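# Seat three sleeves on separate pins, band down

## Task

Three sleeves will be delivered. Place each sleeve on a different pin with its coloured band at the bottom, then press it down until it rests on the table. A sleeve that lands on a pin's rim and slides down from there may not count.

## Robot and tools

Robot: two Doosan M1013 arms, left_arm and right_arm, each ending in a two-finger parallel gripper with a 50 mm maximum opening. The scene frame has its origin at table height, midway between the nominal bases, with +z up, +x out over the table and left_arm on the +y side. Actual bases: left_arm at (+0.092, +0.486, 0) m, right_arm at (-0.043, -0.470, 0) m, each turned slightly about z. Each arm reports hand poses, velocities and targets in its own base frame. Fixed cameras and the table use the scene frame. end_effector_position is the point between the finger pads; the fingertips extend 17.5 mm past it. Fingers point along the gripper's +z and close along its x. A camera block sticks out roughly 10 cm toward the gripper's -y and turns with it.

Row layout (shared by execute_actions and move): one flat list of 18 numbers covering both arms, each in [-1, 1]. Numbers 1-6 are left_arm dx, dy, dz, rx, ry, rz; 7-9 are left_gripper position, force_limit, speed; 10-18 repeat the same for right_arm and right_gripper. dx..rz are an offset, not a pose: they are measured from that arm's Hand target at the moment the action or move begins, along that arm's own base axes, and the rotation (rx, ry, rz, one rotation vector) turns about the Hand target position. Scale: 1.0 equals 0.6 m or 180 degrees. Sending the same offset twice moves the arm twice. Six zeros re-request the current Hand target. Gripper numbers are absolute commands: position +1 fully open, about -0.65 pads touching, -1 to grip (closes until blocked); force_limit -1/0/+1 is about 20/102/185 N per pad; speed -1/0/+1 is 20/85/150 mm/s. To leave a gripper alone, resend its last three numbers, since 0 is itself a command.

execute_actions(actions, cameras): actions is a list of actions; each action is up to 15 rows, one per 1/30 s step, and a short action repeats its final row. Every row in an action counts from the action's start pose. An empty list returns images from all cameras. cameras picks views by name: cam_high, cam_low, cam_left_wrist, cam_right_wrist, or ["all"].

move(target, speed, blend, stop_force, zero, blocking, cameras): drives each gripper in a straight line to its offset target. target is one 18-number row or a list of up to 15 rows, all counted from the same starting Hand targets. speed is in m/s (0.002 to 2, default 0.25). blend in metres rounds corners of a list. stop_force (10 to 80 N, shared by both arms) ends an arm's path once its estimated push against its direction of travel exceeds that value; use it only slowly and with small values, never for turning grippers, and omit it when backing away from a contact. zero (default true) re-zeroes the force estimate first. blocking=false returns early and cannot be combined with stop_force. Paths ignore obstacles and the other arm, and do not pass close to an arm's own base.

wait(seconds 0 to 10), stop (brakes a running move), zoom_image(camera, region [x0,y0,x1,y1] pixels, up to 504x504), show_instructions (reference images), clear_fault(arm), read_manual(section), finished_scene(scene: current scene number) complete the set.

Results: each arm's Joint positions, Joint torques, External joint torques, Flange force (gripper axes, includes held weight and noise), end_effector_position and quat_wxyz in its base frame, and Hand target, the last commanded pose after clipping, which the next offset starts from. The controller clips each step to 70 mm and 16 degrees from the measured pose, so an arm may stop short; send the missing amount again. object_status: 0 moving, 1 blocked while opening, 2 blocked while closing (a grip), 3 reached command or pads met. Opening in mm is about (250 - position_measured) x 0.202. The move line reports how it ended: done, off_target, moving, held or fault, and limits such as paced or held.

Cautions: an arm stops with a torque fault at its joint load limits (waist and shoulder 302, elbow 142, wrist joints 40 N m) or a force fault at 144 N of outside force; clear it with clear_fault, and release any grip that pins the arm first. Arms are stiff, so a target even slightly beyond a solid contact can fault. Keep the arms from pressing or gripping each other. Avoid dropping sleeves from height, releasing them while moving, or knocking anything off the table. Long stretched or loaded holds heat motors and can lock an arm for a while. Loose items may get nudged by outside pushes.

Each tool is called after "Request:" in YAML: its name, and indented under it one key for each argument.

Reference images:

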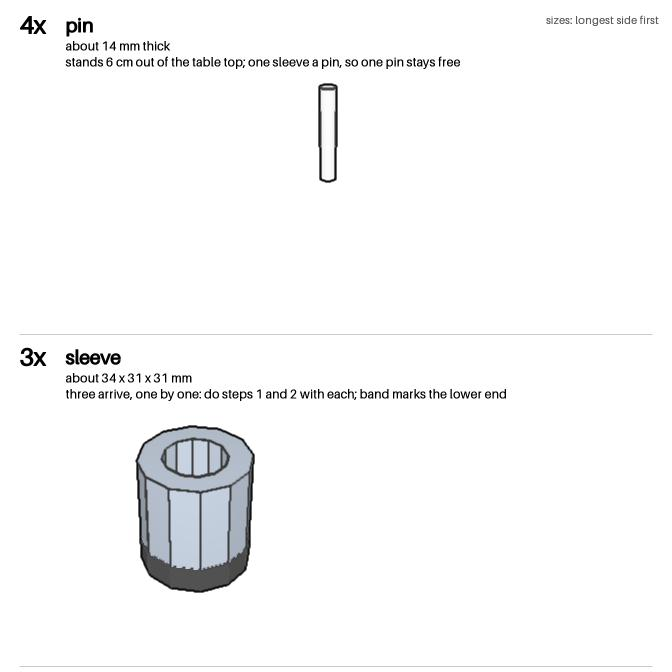

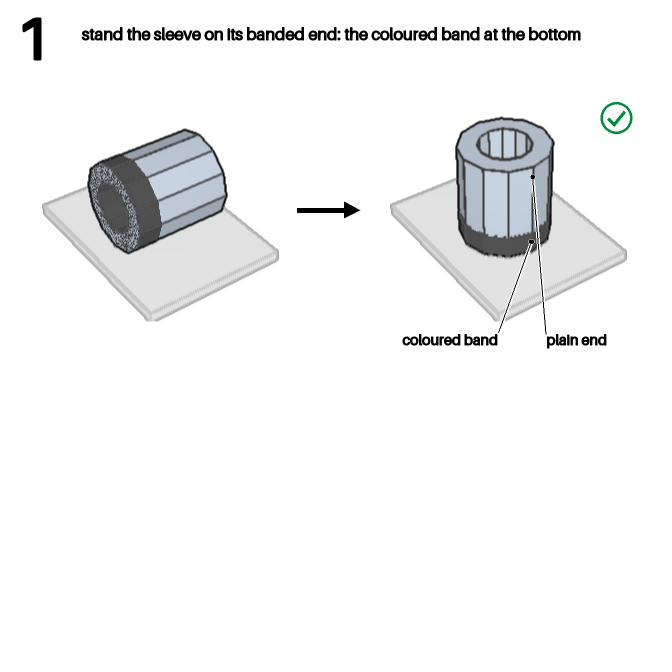

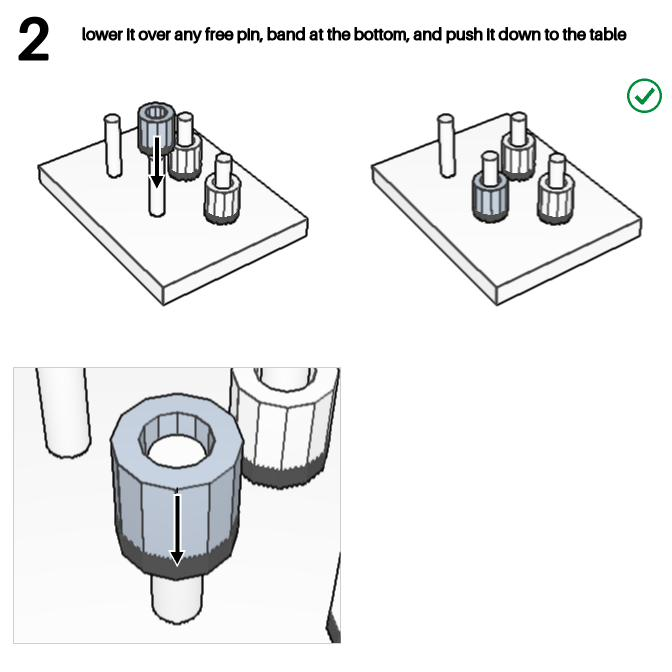

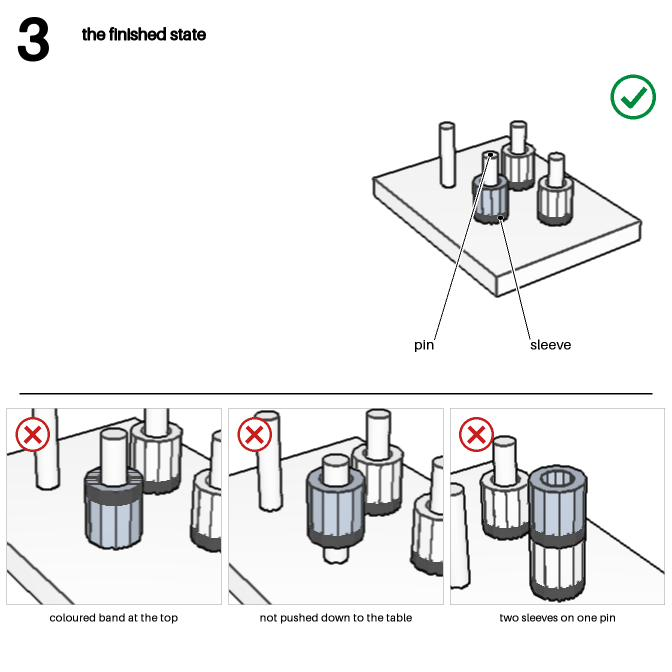

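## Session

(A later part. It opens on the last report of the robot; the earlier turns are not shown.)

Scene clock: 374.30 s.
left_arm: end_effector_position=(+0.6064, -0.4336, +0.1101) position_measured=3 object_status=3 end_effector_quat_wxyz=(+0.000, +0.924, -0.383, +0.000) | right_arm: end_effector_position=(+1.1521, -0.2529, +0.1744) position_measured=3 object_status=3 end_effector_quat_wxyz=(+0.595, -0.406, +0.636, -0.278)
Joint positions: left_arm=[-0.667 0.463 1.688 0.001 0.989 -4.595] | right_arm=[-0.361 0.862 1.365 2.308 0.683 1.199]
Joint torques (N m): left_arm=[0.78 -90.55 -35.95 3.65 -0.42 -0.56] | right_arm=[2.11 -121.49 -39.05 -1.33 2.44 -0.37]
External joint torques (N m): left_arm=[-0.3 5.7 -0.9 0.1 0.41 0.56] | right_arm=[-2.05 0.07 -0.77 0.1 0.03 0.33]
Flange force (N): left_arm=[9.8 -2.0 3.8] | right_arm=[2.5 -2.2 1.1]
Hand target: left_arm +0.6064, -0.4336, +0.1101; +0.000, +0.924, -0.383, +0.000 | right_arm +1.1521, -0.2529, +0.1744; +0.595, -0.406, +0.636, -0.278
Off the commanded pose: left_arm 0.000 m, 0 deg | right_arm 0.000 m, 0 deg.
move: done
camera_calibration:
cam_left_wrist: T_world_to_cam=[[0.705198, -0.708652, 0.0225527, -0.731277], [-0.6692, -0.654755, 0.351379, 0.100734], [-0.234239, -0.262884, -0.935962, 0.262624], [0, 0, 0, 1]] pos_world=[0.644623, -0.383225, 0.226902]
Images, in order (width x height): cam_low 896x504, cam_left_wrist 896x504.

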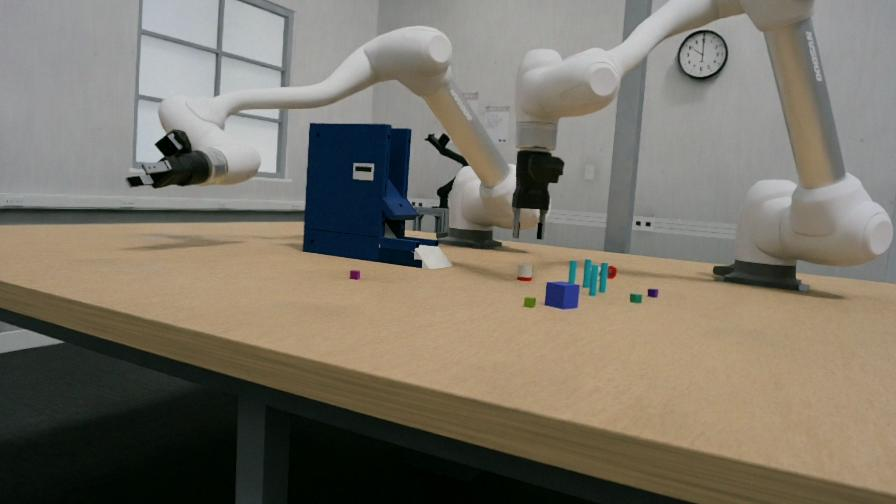

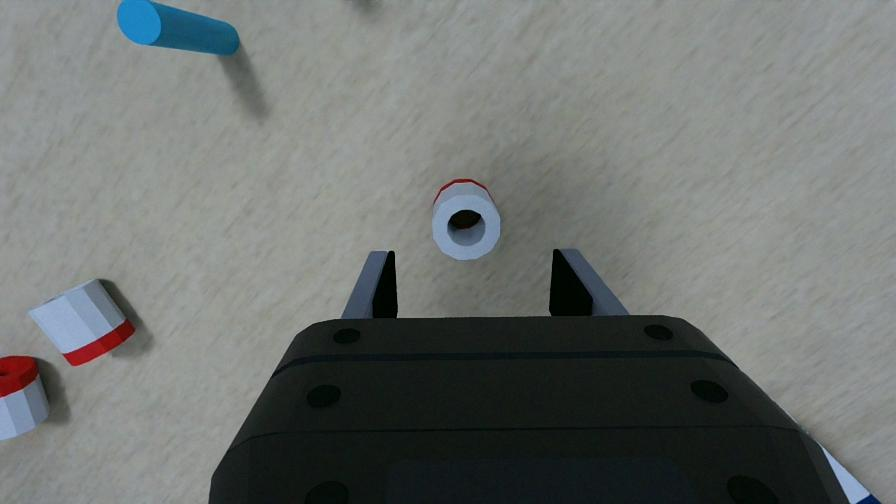

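Request:
move:
  target: [0, 0, -0.1368, 0, 0, 0, 1, -0.7, -0.5, 0, 0, 0, 0, 0, 0, 1, 1, 1]
  speed: 0.15
  cameras: ["cam_left_wrist"]

Request:
move:
  target: [0, 0, 0, 0, 0, 0, -1, -0.7, -0.6, 0, 0, 0, 0, 0, 0, 1, 1, 1]
  speed: 0.1
  cameras: ["cam_left_wrist"]

Scene clock: 381.10 s.
left_arm: end_effector_position=(+0.6064, -0.4336, +0.0280) position_measured=3 object_status=3 end_effector_quat_wxyz=(+0.000, +0.924, -0.383, +0.000) | right_arm: end_effector_position=(+1.1521, -0.2529, +0.1744) position_measured=3 object_status=3 end_effector_quat_wxyz=(+0.595, -0.406, +0.636, -0.278)
Joint positions: left_arm=[-0.667 0.544 1.738 0.001 0.859 -4.595] | right_arm=[-0.361 0.862 1.365 2.308 0.683 1.199]
Joint torques (N m): left_arm=[1.14 -94.2 -32.48 3.27 -0.51 -0.49] | right_arm=[2.07 -121.39 -38.96 -1.33 2.43 -0.34]
External joint torques (N m): left_arm=[-1.01 5.05 -1.12 0.14 0.49 0.49] | right_arm=[-2.03 0.3 -0.62 0.1 0.04 0.3]
Flange force (N): left_arm=[9.1 -0.8 4.1] | right_arm=[2.5 -1.9 1.0]
Hand target: left_arm +0.6064, -0.4336, +0.0280; +0.000, +0.924, -0.383, +0.000 | right_arm +1.1521, -0.2529, +0.1744; +0.595, -0.406, +0.636, -0.278
Off the commanded pose: left_arm 0.000 m, 0 deg | right_arm 0.000 m, 0 deg.
move: done
camera_calibration:
cam_left_wrist: T_world_to_cam=[[0.705262, -0.708586, 0.0225946, -0.729448], [-0.669134, -0.654789, 0.351441, 0.129518], [-0.234232, -0.262977, -0.935937, 0.185738], [0, 0, 0, 1]] pos_world=[0.644622, -0.383225, 0.144802]
Images, in order (width x height): cam_left_wrist 896x504.

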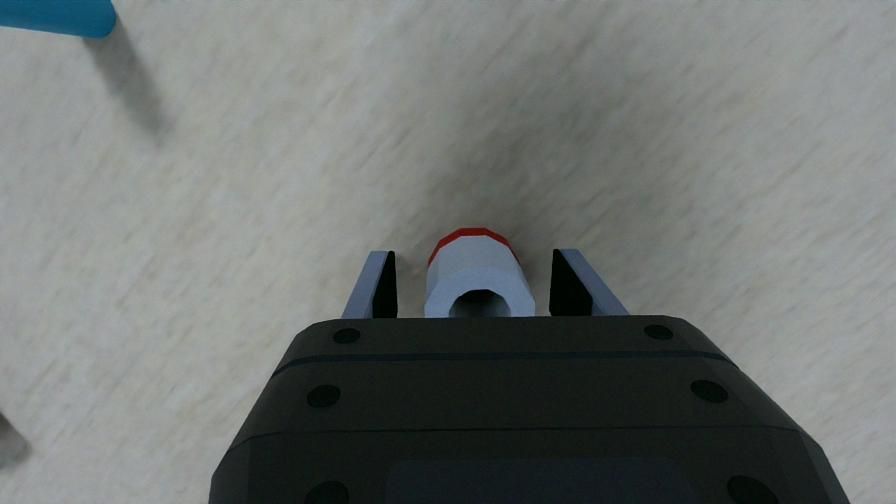

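Scene clock: 381.77 s.
left_arm: end_effector_position=(+0.6064, -0.4336, +0.0280) position_measured=104 object_status=2 end_effector_quat_wxyz=(+0.000, +0.924, -0.383, +0.000) | right_arm: end_effector_position=(+1.1521, -0.2529, +0.1744) position_measured=3 object_status=3 end_effector_quat_wxyz=(+0.595, -0.406, +0.636, -0.278)
Joint positions: left_arm=[-0.667 0.544 1.738 0.001 0.859 -4.595] | right_arm=[-0.361 0.862 1.365 2.308 0.683 1.199]
Joint torques (N m): left_arm=[1.33 -92.79 -31.68 3.19 -0.43 -0.49] | right_arm=[1.92 -121.32 -39.07 -1.29 2.41 -0.37]
External joint torques (N m): left_arm=[-1.56 3.69 -2.02 0.22 0.4 0.49] | right_arm=[-1.87 0.27 -0.48 0.06 0.06 0.33]
Flange force (N): left_arm=[9.4 -0.1 2.3] | right_arm=[2.3 -1.8 0.7]
Hand target: left_arm +0.6064, -0.4336, +0.0280; +0.000, +0.924, -0.383, +0.000 | right_arm +1.1521, -0.2529, +0.1744; +0.595, -0.406, +0.636, -0.278
Off the commanded pose: left_arm 0.000 m, 0 deg | right_arm 0.000 m, 0 deg.
move: done
camera_calibration:
cam_left_wrist: T_world_to_cam=[[0.705262, -0.708586, 0.0225946, -0.729448], [-0.669134, -0.654789, 0.351441, 0.129518], [-0.234232, -0.262977, -0.935937, 0.185738], [0, 0, 0, 1]] pos_world=[0.644622, -0.383225, 0.144802]
Images, in order (width x height): cam_left_wrist 896x504.

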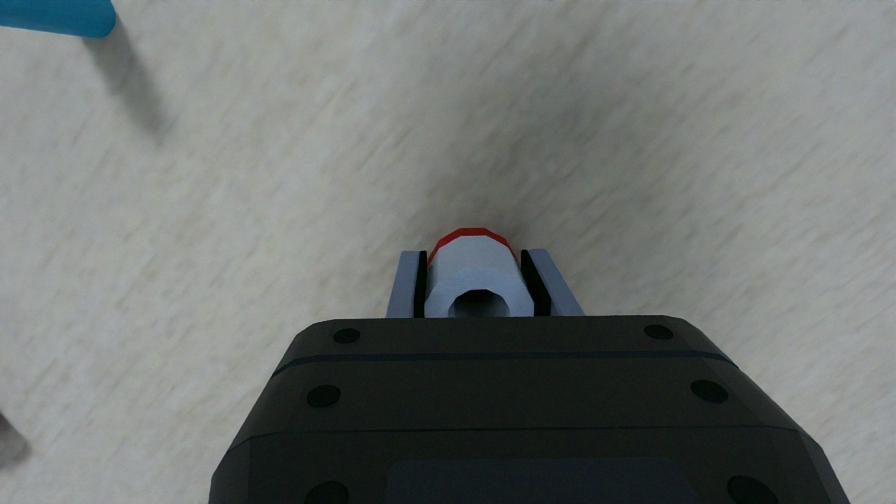

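Request:
move:
  target:
    - [0, 0, 0.2, 0, 0, 0, -1, -0.7, -0.6, 0, 0, 0, 0, 0, 0, 1, 1, 1]
    - [-0.0307, 0.2202, 0.2283, 0, 0, 0, -1, -0.7, -0.6, 0, 0, 0, 0, 0, 0, 1, 1, 1]
  speed: [0.25, 0.3]
  blend: [0.03, 0]
  cameras: ["cam_left_wrist", "cam_low"]

Request:
zoom_image:
  camera: "cam_left_wrist"
  region: [380, 140, 580, 320]

Scene clock: 403.70 s.
left_arm: end_effector_position=(+0.5880, -0.3016, +0.1649) position_measured=104 object_status=2 end_effector_quat_wxyz=(+0.000, +0.924, -0.383, +0.000) | right_arm: end_effector_position=(+1.1521, -0.2529, +0.1744) position_measured=3 object_status=3 end_effector_quat_wxyz=(+0.595, -0.406, +0.636, -0.278)
Joint positions: left_arm=[-0.526 0.297 1.819 0.001 1.025 -4.454] | right_arm=[-0.361 0.862 1.365 2.308 0.683 1.199]
Joint torques (N m): left_arm=[0.46 -73.95 -36.77 3.63 -0.43 -0.25] | right_arm=[1.92 -121.31 -38.98 -1.32 2.43 -0.35]
External joint torques (N m): left_arm=[-0.43 4.95 -0.94 0.19 0.4 0.25] | right_arm=[-2.03 -0.19 -0.91 0.1 0.05 0.31]
Flange force (N): left_arm=[8.7 -2.5 2.7] | right_arm=[2.3 -2.4 1.0]
Hand target: left_arm +0.5880, -0.3015, +0.1650; +0.000, +0.924, -0.383, +0.000 | right_arm +1.1521, -0.2529, +0.1744; +0.595, -0.406, +0.636, -0.278
Off the commanded pose: left_arm 0.000 m, 0 deg | right_arm 0.000 m, 0 deg.
move: done
camera_calibration:
cam_left_wrist: T_world_to_cam=[[0.70518, -0.708671, 0.0224863, -0.6259], [-0.669216, -0.654772, 0.351318, 0.155681], [-0.234245, -0.262791, -0.935986, 0.344366], [0, 0, 0, 1]] pos_world=[0.626223, -0.251125, 0.281703]
Images, in order (width x height): cam_low 896x504, cam_left_wrist 896x504.

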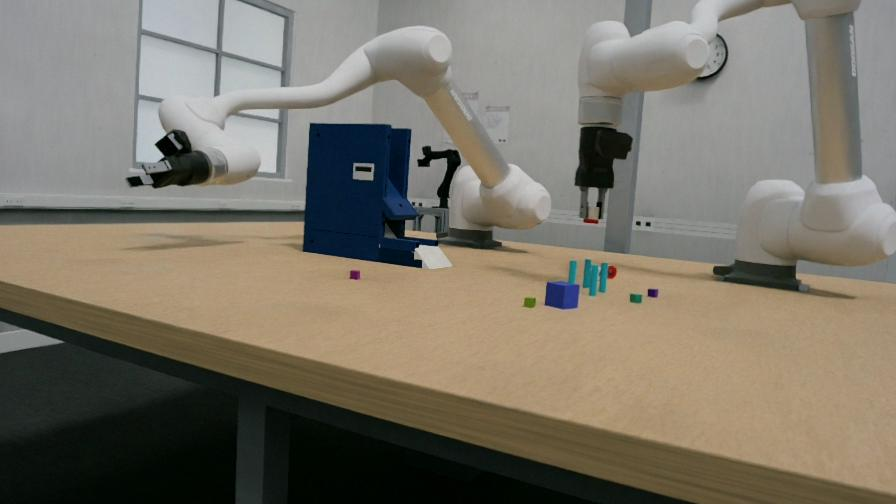

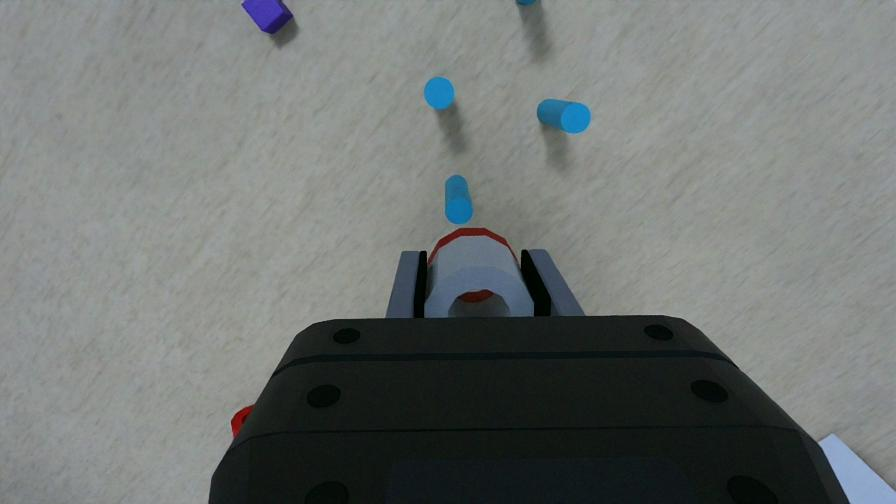

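Scaled by 2.520 from the camera's 896x504 image, which has a finer 1280x720 frame.

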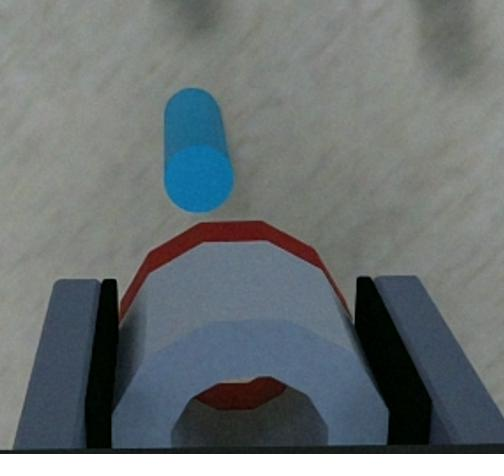

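Request:
move:
  target: [-0.00242, 0.00312, -0.1108, 0, 0, 0, -1, -0.7, -0.6, 0, 0, 0, 0, 0, 0, 1, 1, 1]
  speed: 0.15
  cameras: ["cam_left_wrist", "cam_low"]

Request:
zoom_image:
  camera: "cam_left_wrist"
  region: [380, 140, 580, 320]

Request:
zoom_image:
  camera: "cam_low"
  region: [540, 200, 660, 310]

Scene clock: 427.73 s.
left_arm: end_effector_position=(+0.5865, -0.2996, +0.0985) position_measured=104 object_status=2 end_effector_quat_wxyz=(+0.000, +0.924, -0.383, +0.000) | right_arm: end_effector_position=(+1.1521, -0.2529, +0.1744) position_measured=3 object_status=3 end_effector_quat_wxyz=(+0.595, -0.406, +0.636, -0.278)
Joint positions: left_arm=[-0.525 0.358 1.877 0 0.906 -4.452] | right_arm=[-0.361 0.862 1.365 2.308 0.683 1.199]
Joint torques (N m): left_arm=[1.24 -77.64 -34.51 3.38 -0.53 -0.48] | right_arm=[1.95 -121.25 -38.98 -1.31 2.44 -0.38]
External joint torques (N m): left_arm=[-1.24 5.09 -0.42 0.16 0.5 0.48] | right_arm=[-2 -0.21 -0.87 0.09 0.04 0.34]
Flange force (N): left_arm=[7.9 -1.3 4.1] | right_arm=[2.3 -2.5 1.0]
Hand target: left_arm +0.5865, -0.2996, +0.0985; +0.000, +0.924, -0.383, +0.000 | right_arm +1.1521, -0.2529, +0.1744; +0.595, -0.406, +0.636, -0.278
Off the commanded pose: left_arm 0.000 m, 0 deg | right_arm 0.000 m, 0 deg.
move: done
camera_calibration:
cam_left_wrist: T_world_to_cam=[[0.705198, -0.708652, 0.0225527, -0.622022], [-0.6692, -0.654755, 0.351379, 0.17923], [-0.234239, -0.262884, -0.935962, 0.282332], [0, 0, 0, 1]] pos_world=[0.624723, -0.249225, 0.215302]
Images, in order (width x height): cam_low 896x504, cam_left_wrist 896x504.

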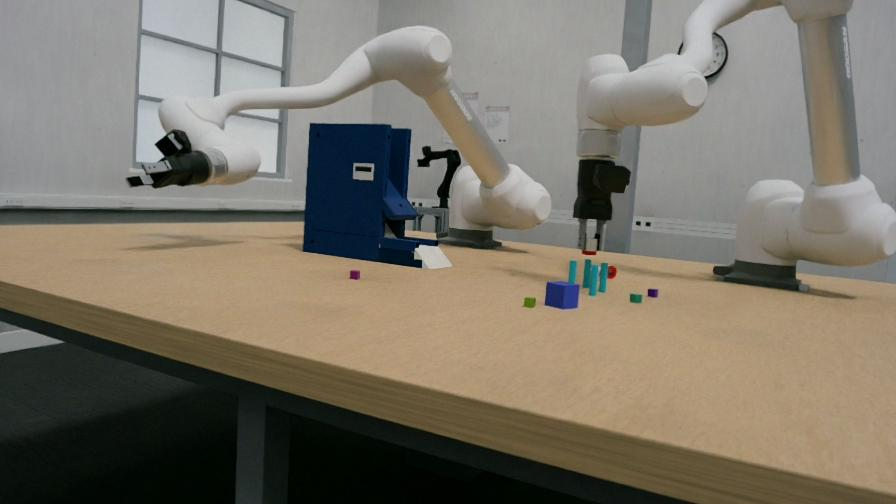

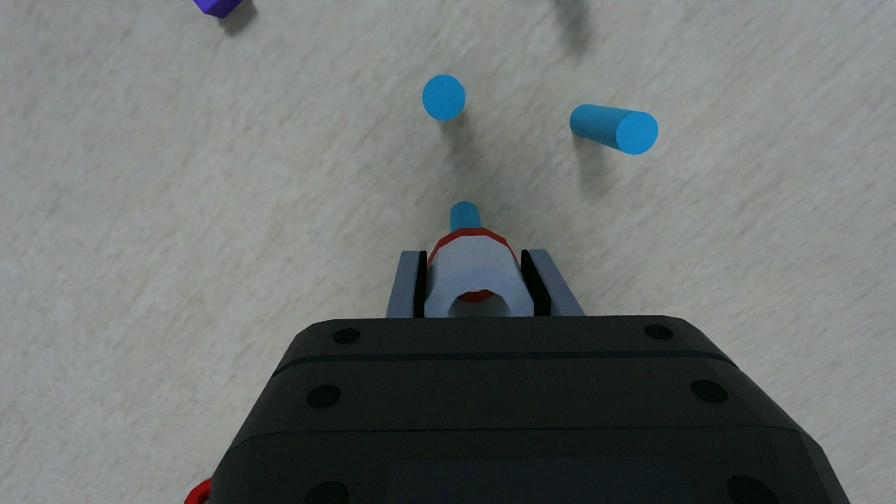

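Scaled by 2.520 from the camera's 896x504 image, which has a finer 1280x720 frame.

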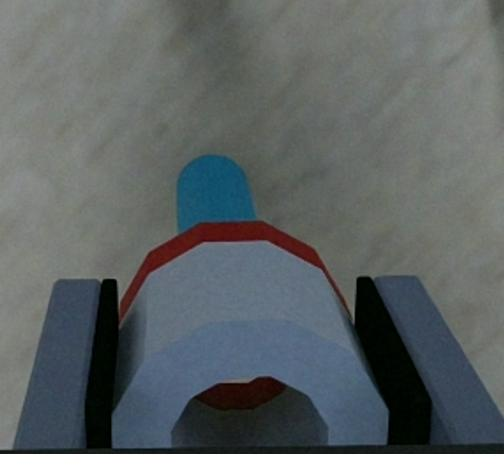

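Scaled by 4.200 from the camera's 896x504 image, which has a finer 1280x720 frame.

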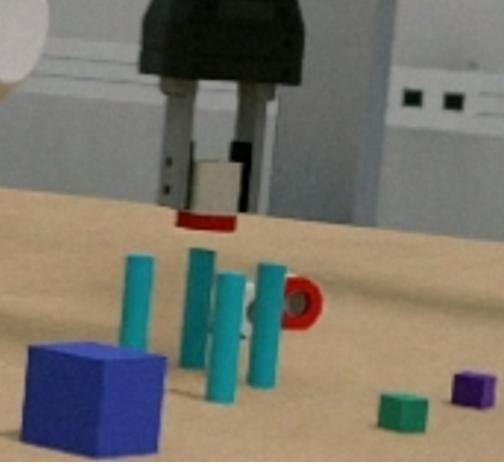

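Request:
zoom_image:
  camera: "cam_low"
  region: [565, 235, 625, 295]

Request:
zoom_image:
  camera: "cam_left_wrist"
  region: [430, 190, 510, 260]

Scaled by 8.400 from the camera's 896x504 image, which has a finer 1280x720 frame.

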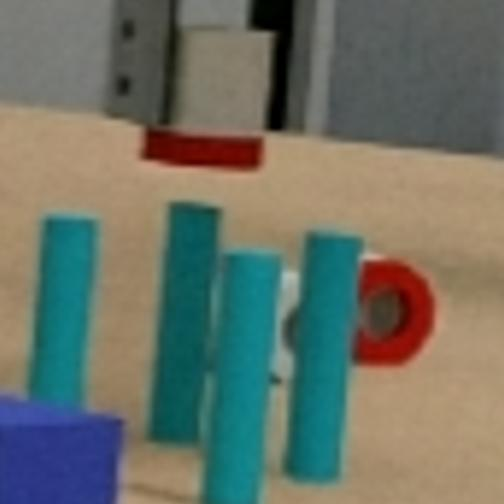

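Scaled by 6.300 from the camera's 896x504 image, which has a finer 1280x720 frame.

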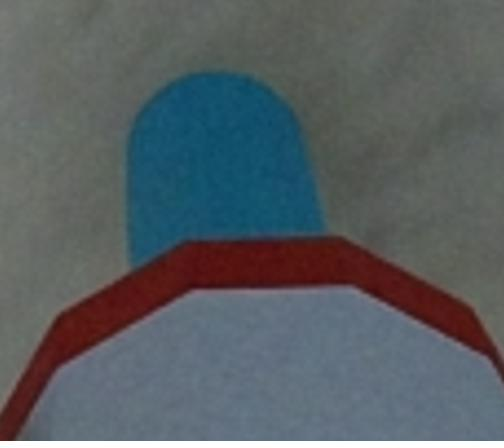

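Request:
move:
  target: [-0.00023, -0.0007, -0.1195, 0, 0, 0, -1, -0.7, -0.6, 0, 0, 0, 0, 0, 0, 1, 1, 1]
  speed: 0.02
  stop_force: 10
  cameras: ["cam_left_wrist", "cam_low"]

Request:
zoom_image:
  camera: "cam_low"
  region: [540, 200, 660, 310]

Scene clock: 466.20 s.
left_arm: end_effector_position=(+0.5865, -0.3001, +0.0274) position_measured=104 object_status=2 end_effector_quat_wxyz=(+0.000, +0.924, -0.383, +0.001) | right_arm: end_effector_position=(+1.1521, -0.2529, +0.1744) position_measured=3 object_status=3 end_effector_quat_wxyz=(+0.595, -0.406, +0.636, -0.278)
Joint positions: left_arm=[-0.526 0.438 1.92 0.001 0.782 -4.453] | right_arm=[-0.361 0.862 1.365 2.308 0.683 1.199]
Joint torques (N m): left_arm=[0.2 -58.91 -21.99 2.68 -2.44 -0.5] | right_arm=[2.15 -121.46 -38.98 -1.31 2.44 -0.38]
External joint torques (N m): left_arm=[-0.27 -17.89 -9.4 0.5 2.4 0.5] | right_arm=[-2.46 0.24 -0.71 0.11 0.02 0.34]
Flange force (N): left_arm=[-0.8 -0.1 -30.7] | right_arm=[2.9 -2.3 1.0]
Hand target: left_arm +0.5864, -0.3001, +0.0274; +0.000, +0.924, -0.383, +0.001 (not the last commanded pose) | right_arm +1.1521, -0.2529, +0.1744; +0.595, -0.406, +0.636, -0.278
Off the commanded pose: left_arm 0.001 m, 0 deg | right_arm 0.000 m, 0 deg.
move: contact (left_arm)
camera_calibration:
cam_left_wrist: T_world_to_cam=[[0.705118, -0.708728, 0.0226682, -0.620618], [-0.669316, -0.65467, 0.351315, 0.203987], [-0.234147, -0.262891, -0.935983, 0.2156], [0, 0, 0, 1]] pos_world=[0.624623, -0.249626, 0.144203]
Images, in order (width x height): cam_low 896x504, cam_left_wrist 896x504.

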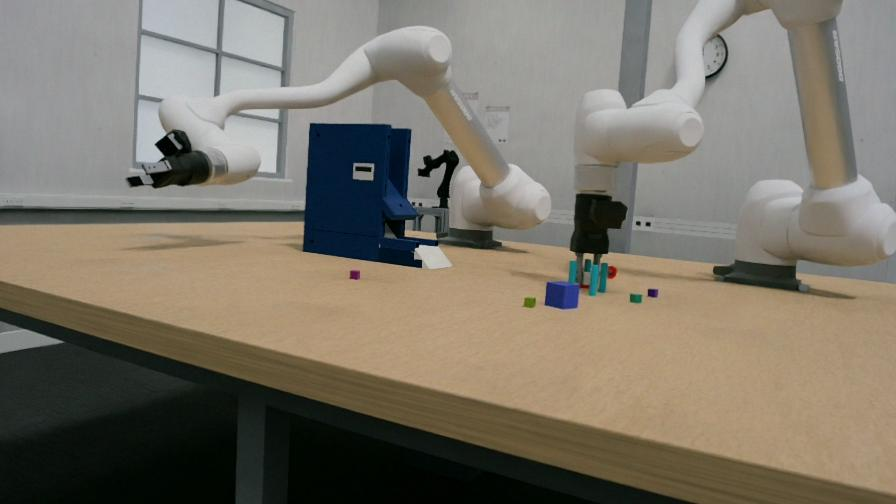

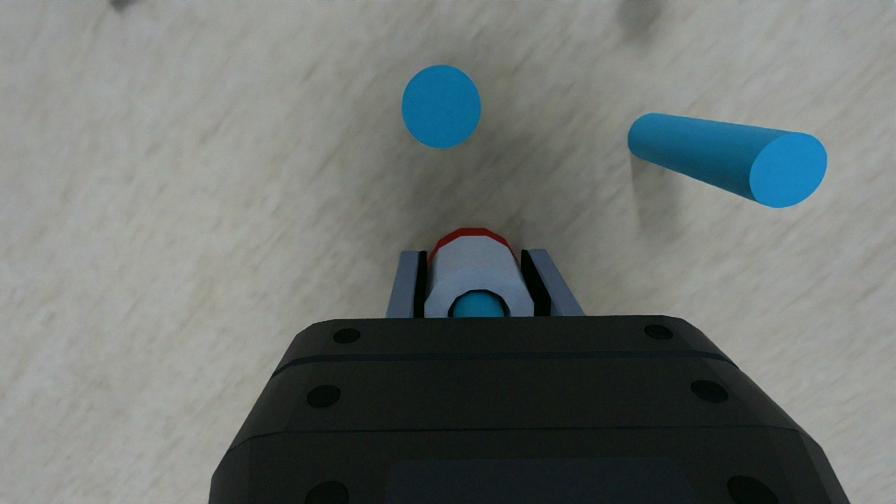

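Scaled by 4.200 from the camera's 896x504 image, which has a finer 1280x720 frame.

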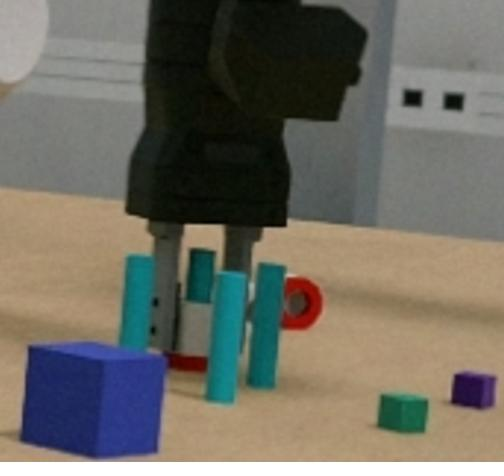

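Request:
move:
  target:
    - [0, 0, 0, 0, 0, 0, 0.82, -0.7, -0.5, 0, 0, 0, 0, 0, 0, 1, 1, 1]
    - [0, 0, 0.18, 0, 0, 0, 0.82, -0.7, -0.5, 0, 0, 0, 0, 0, 0, 1, 1, 1]
    - [-0.3107, -0.05, 0.221, 0, 0, 0, 0.82, -0.7, -0.5, 0, 0, 0, 0, 0, 0, 1, 1, 1]
  speed: [0.1, 0.15, 0.3]
  blend: [0, 0.03, 0]
  cameras: ["cam_left_wrist", "cam_low", "cam_high"]

Request:
zoom_image:
  camera: "cam_low"
  region: [540, 240, 660, 310]

Scene clock: 484.63 s.
left_arm: end_effector_position=(+0.4001, -0.3300, +0.1600) position_measured=30 object_status=3 end_effector_quat_wxyz=(+0.000, +0.924, -0.383, +0.001) | right_arm: end_effector_position=(+1.1521, -0.2529, +0.1744) position_measured=3 object_status=3 end_effector_quat_wxyz=(+0.595, -0.406, +0.636, -0.278)
Joint positions: left_arm=[-0.757 0.094 2.084 0.001 0.962 -4.684] | right_arm=[-0.361 0.862 1.365 2.308 0.683 1.199]
Joint torques (N m): left_arm=[1.45 -50.62 -35.16 3.54 -0.44 -0.54] | right_arm=[2.04 -121.32 -38.95 -1.31 2.41 -0.38]
External joint torques (N m): left_arm=[-1.37 4.4 -0.92 0.12 0.43 0.53] | right_arm=[-2.12 -0.14 -0.9 0.09 0.07 0.34]
Flange force (N): left_arm=[8.4 0.8 2.9] | right_arm=[2.5 -2.5 1.1]
Hand target: left_arm +0.4000, -0.3301, +0.1600; +0.000, +0.924, -0.383, +0.001 | right_arm +1.1521, -0.2529, +0.1744; +0.595, -0.406, +0.636, -0.278
Off the commanded pose: left_arm 0.000 m, 0 deg | right_arm 0.000 m, 0 deg.
move: done
camera_calibration:
cam_left_wrist: T_world_to_cam=[[0.705213, -0.708635, 0.0226189, -0.513453], [-0.669217, -0.654772, 0.351316, 0.0129297], [-0.234145, -0.26289, -0.935984, 0.28818], [0, 0, 0, 1]] pos_world=[0.438222, -0.279625, 0.276803]
Images, in order (width x height): cam_high 896x504, cam_low 896x504, cam_left_wrist 896x504.

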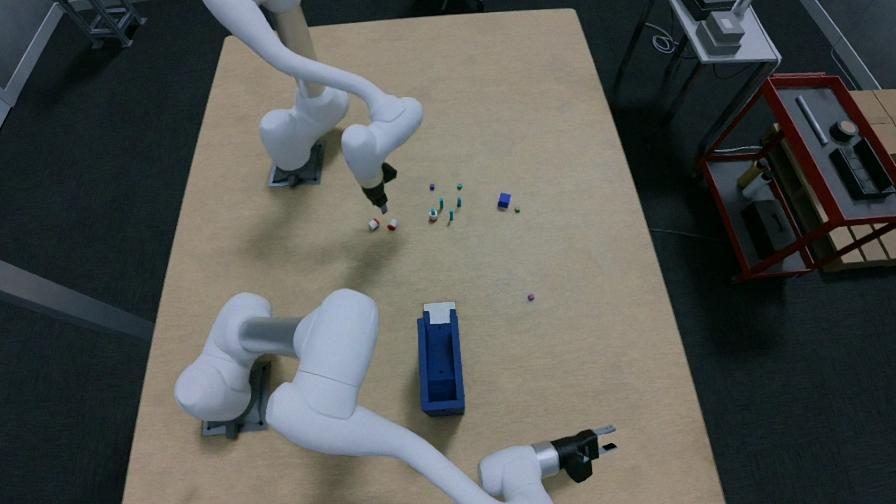

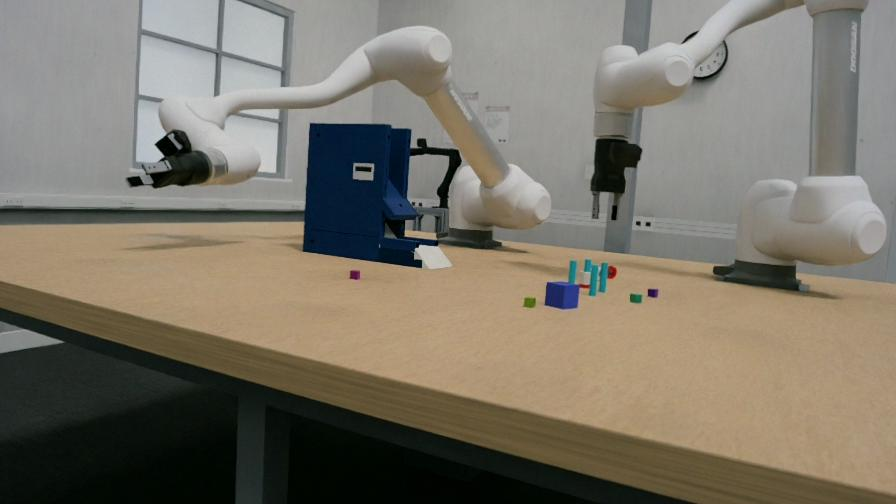

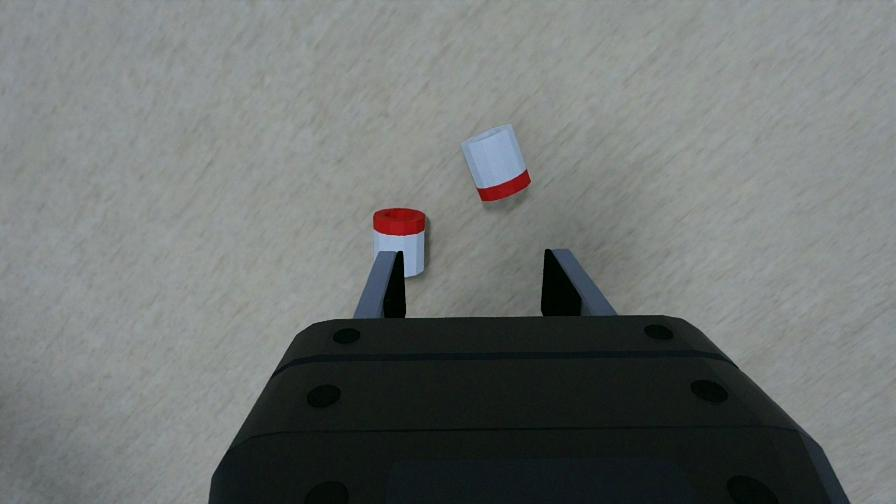

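Scaled by 4.200 from the camera's 896x504 image, which has a finer 1280x720 frame.

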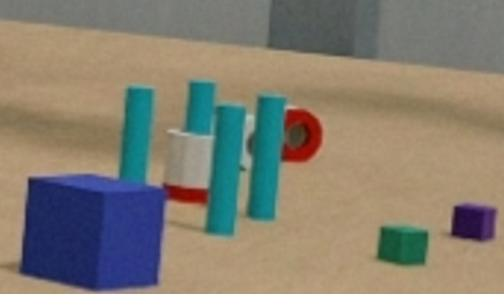

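Request:
zoom_image:
  camera: "cam_left_wrist"
  region: [350, 100, 550, 300]

Scaled by 2.520 from the camera's 896x504 image, which has a finer 1280x720 frame.

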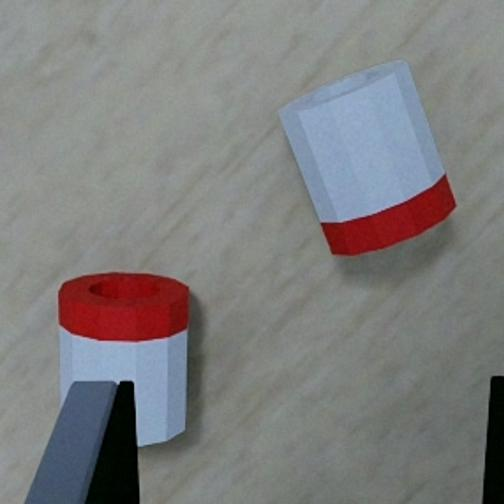

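Request:
move:
  target: [0.0837, 0.0885, -0.1433, -0.20771, 0.14168, 0.1127, 0.82, -0.7, -0.5, 0, 0, 0, 0, 0, 0, 1, 1, 1]
  speed: 0.3
  cameras: ["cam_left_wrist", "cam_low"]

Request:
zoom_image:
  camera: "cam_left_wrist"
  region: [350, 140, 600, 320]

Scene clock: 549.40 s.
left_arm: end_effector_position=(+0.4502, -0.2770, +0.0740) position_measured=30 object_status=3 end_effector_quat_wxyz=(+0.374, +0.905, -0.189, -0.078) | right_arm: end_effector_position=(+1.1521, -0.2529, +0.1744) position_measured=3 object_status=3 end_effector_quat_wxyz=(+0.595, -0.406, +0.636, -0.278)
Joint positions: left_arm=[-0.229 0.352 2.17 -0.933 1.045 -3.863] | right_arm=[-0.361 0.862 1.365 2.308 0.683 1.199]
Joint torques (N m): left_arm=[1.35 -64.38 -21.71 0.2 1.05 -0.48] | right_arm=[2 -121.22 -39.06 -1.34 2.42 -0.36]
External joint torques (N m): left_arm=[-1.2 4.93 -0.68 0.12 0.54 0.47] | right_arm=[-2.02 -0.15 -0.71 0.11 0.05 0.32]
Flange force (N): left_arm=[6.9 -5.7 5.1] | right_arm=[2.2 -2.2 0.6]
Hand target: left_arm +0.4502, -0.2770, +0.0740; +0.374, +0.905, -0.189, -0.078 | right_arm +1.1521, -0.2529, +0.1744; +0.595, -0.406, +0.636, -0.278
Off the commanded pose: left_arm 0.000 m, 0 deg | right_arm 0.000 m, 0 deg.
move: done
camera_calibration:
cam_left_wrist: T_world_to_cam=[[0.921862, -0.387111, 0.0177735, -0.517479], [-0.17495, -0.374821, 0.91044, -0.0749185], [-0.34578, -0.84241, -0.413258, 0.0844725], [0, 0, 0, 1]] pos_world=[0.493146, -0.157243, 0.112315]
Images, in order (width x height): cam_low 896x504, cam_left_wrist 896x504.

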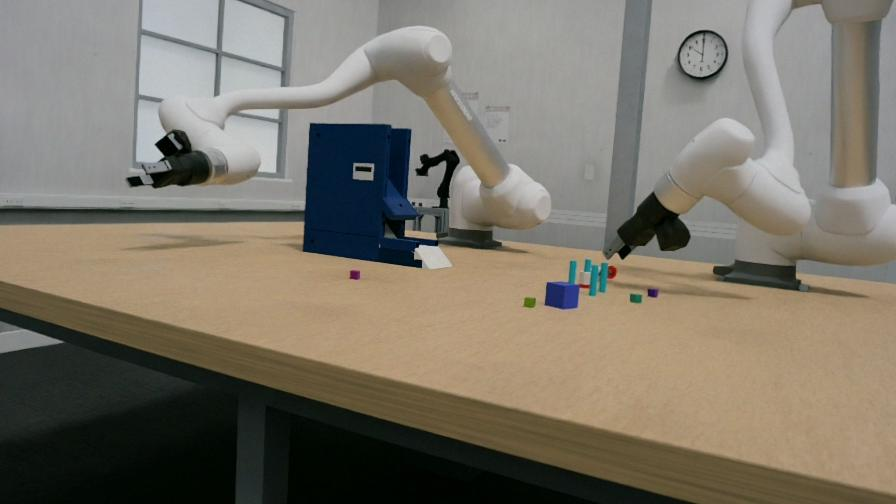

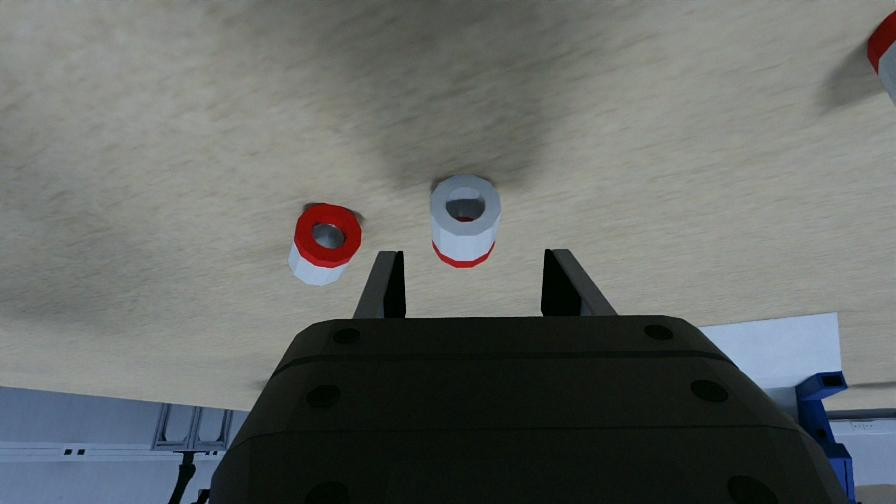

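Scaled by 2.016 from the camera's 896x504 image, which has a finer 1280x720 frame.

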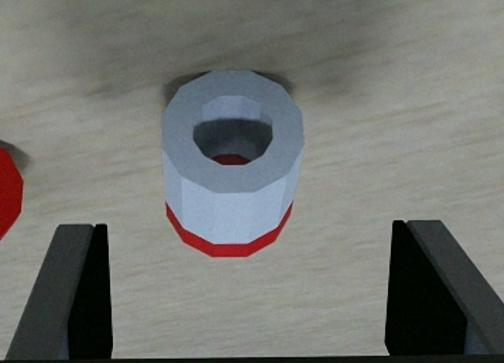

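Request:
move:
  target:
    - [-0.0331, -0.0756, -0.0825, 0, 0, 0, 0.82, -0.7, -0.5, 0, 0, 0, 0, 0, 0, 1, 1, 1]
    - [-0.0331, -0.0756, -0.0825, 0, 0, 0, -1, -0.7, -0.6, 0, 0, 0, 0, 0, 0, 1, 1, 1]
  speed: [0.12, 0.1]
  cameras: ["cam_left_wrist"]

Scene clock: 558.73 s.
left_arm: end_effector_position=(+0.4304, -0.3223, +0.0245) position_measured=104 object_status=2 end_effector_quat_wxyz=(+0.374, +0.905, -0.189, -0.078) | right_arm: end_effector_position=(+1.1521, -0.2529, +0.1744) position_measured=3 object_status=3 end_effector_quat_wxyz=(+0.595, -0.406, +0.636, -0.278)
Joint positions: left_arm=[-0.321 0.424 2.207 -1.053 0.944 -3.786] | right_arm=[-0.361 0.862 1.365 2.308 0.683 1.199]
Joint torques (N m): left_arm=[1.17 -66.96 -17.09 -0.05 1.2 -0.49] | right_arm=[1.89 -121.27 -39.12 -1.35 2.4 -0.38]
External joint torques (N m): left_arm=[-1.3 4.78 -0.98 0.08 0.51 0.49] | right_arm=[-2.04 -0.29 -0.82 0.13 0.07 0.34]
Flange force (N): left_arm=[6.4 -5.5 6.5] | right_arm=[2.2 -2.3 0.7]
Hand target: left_arm +0.4304, -0.3223, +0.0245; +0.374, +0.905, -0.189, -0.078 | right_arm +1.1521, -0.2529, +0.1744; +0.595, -0.406, +0.636, -0.278
Off the commanded pose: left_arm 0.000 m, 0 deg | right_arm 0.000 m, 0 deg.
move: done
camera_calibration:
cam_left_wrist: T_world_to_cam=[[0.921862, -0.387111, 0.0177724, -0.515791], [-0.174948, -0.374822, 0.91044, -0.0503133], [-0.34578, -0.84241, -0.413258, 0.0189741], [0, 0, 0, 1]] pos_world=[0.473246, -0.202543, 0.0628153]
Images, in order (width x height): cam_left_wrist 896x504.

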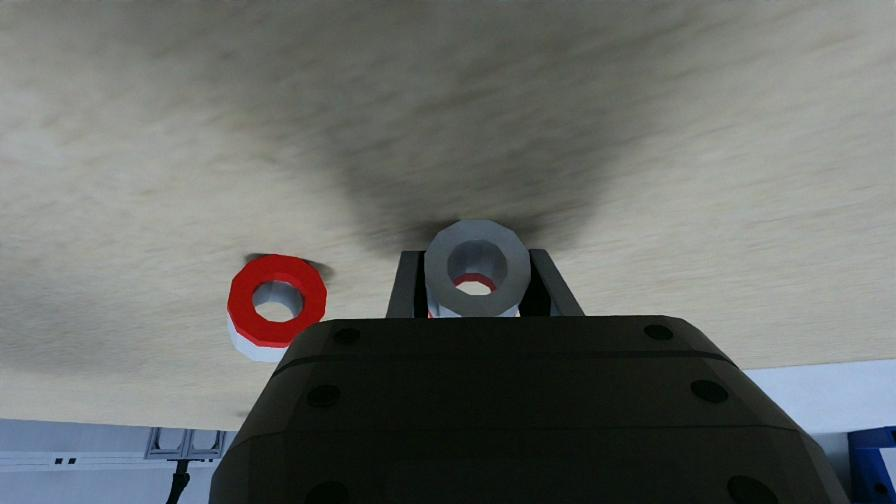

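Request:
move:
  target:
    - [0, 0, 0.1333, 0, 0, 0, -1, -0.7, -0.6, 0, 0, 0, 0, 0, 0, 1, 1, 1]
    - [0.116, -0.1628, 0.1758, 0.4582, -0.2002, 0, -1, -0.7, -0.6, 0, 0, 0, 0, 0, 0, 1, 1, 1]
    - [0.116, -0.1628, 0.0342, 0.4582, -0.2002, 0, -1, -0.7, -0.6, 0, 0, 0, 0, 0, 0, 1, 1, 1]
  speed: [0.2, 0.5, 0.2]
  blend: [0.02, 0.02, 0]

Request:
move:
  target: [0, 0, -0.05, 0, 0, 0, -1, -0.7, -0.6, 0, 0, 0, 0, 0, 0, 1, 1, 1]
  speed: 0.02
  stop_force: 10
  cameras: ["cam_left_wrist", "cam_low"]

Scene clock: 571.27 s.
left_arm: end_effector_position=(+0.5000, -0.4200, +0.0451) position_measured=104 object_status=2 end_effector_quat_wxyz=(-0.375, +0.904, -0.189, +0.079) | right_arm: end_effector_position=(+1.1521, -0.2529, +0.1744) position_measured=3 object_status=3 end_effector_quat_wxyz=(+0.595, -0.406, +0.636, -0.278)
Joint positions: left_arm=[-1.016 0.612 1.78 0.645 1.324 -5.668] | right_arm=[-0.361 0.862 1.365 2.308 0.683 1.199]
Joint torques (N m): left_arm=[1.59 -99.19 -29.93 3.48 1.37 -0.63] | right_arm=[2.19 -121.18 -38.98 -1.31 2.45 -0.35]
External joint torques (N m): left_arm=[-1.58 6.69 -0.83 0.17 0.46 0.63] | right_arm=[-2.11 -0.12 -0.74 0.08 0.03 0.31]
Flange force (N): left_arm=[7.5 9.6 0.0] | right_arm=[2.3 -2.3 0.7]
Hand target: left_arm +0.5000, -0.4200, +0.0450; -0.375, +0.904, -0.189, +0.079 | right_arm +1.1521, -0.2529, +0.1744; +0.595, -0.406, +0.636, -0.278
Off the commanded pose: left_arm 0.000 m, 0 deg | right_arm 0.000 m, 0 deg.
move: done

Scene clock: 572.77 s.
left_arm: end_effector_position=(+0.5001, -0.4200, +0.0272) position_measured=104 object_status=2 end_effector_quat_wxyz=(-0.375, +0.904, -0.189, +0.079) | right_arm: end_effector_position=(+1.1521, -0.2529, +0.1744) position_measured=3 object_status=3 end_effector_quat_wxyz=(+0.595, -0.406, +0.636, -0.278)
Joint positions: left_arm=[-1.016 0.634 1.785 0.649 1.303 -5.684] | right_arm=[-0.361 0.862 1.365 2.308 0.683 1.199]
Joint torques (N m): left_arm=[5.38 -75.43 -20.89 1.31 -4.61 -0.36] | right_arm=[2.07 -121.36 -38.92 -1.33 2.42 -0.34]
External joint torques (N m): left_arm=[-5.7 -18.1 -9.14 2.24 6.45 0.36] | right_arm=[-2.02 -0.54 -1.26 0.09 0.08 0.3]
Flange force (N): left_arm=[-0.4 -15.2 -30.0] | right_arm=[2.3 -2.9 1.4]
Hand target: left_arm +0.5000, -0.4200, +0.0272; -0.375, +0.904, -0.189, +0.079 (not the last commanded pose) | right_arm +1.1521, -0.2529, +0.1744; +0.595, -0.406, +0.636, -0.278
Off the commanded pose: left_arm 0.012 m, 0 deg | right_arm 0.000 m, 0 deg.
move: contact (left_arm)
camera_calibration:
cam_left_wrist: T_world_to_cam=[[0.908943, -0.416669, 0.0144758, -0.623774], [-0.373875, -0.829972, -0.413961, -0.132794], [0.184499, 0.370855, -0.910179, 0.219798], [0, 0, 0, 1]] pos_world=[0.476775, -0.451636, 0.154113]
Images, in order (width x height): cam_low 896x504, cam_left_wrist 896x504.

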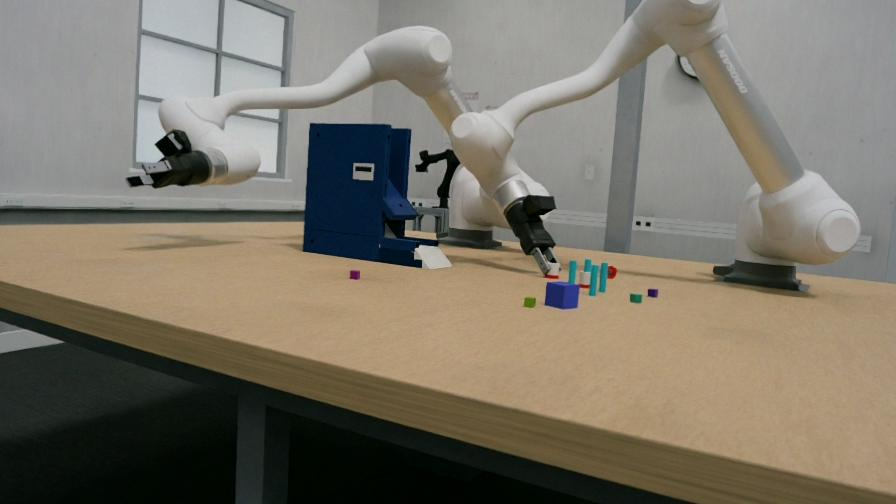

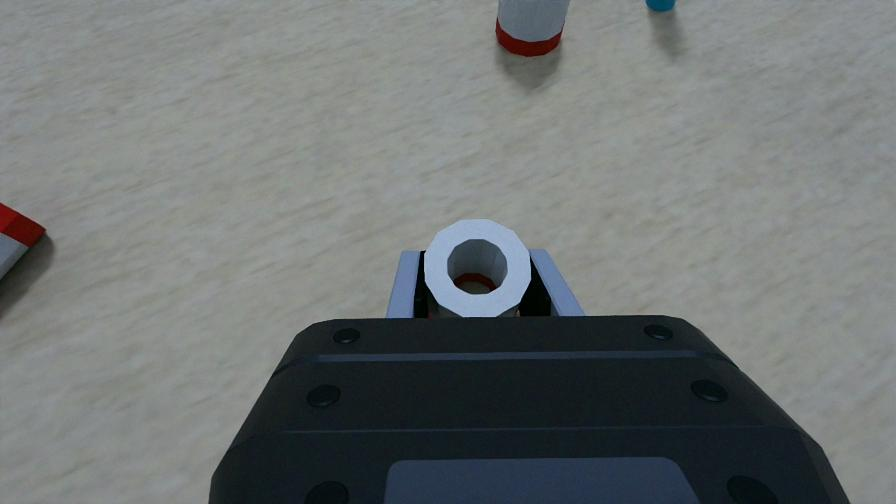

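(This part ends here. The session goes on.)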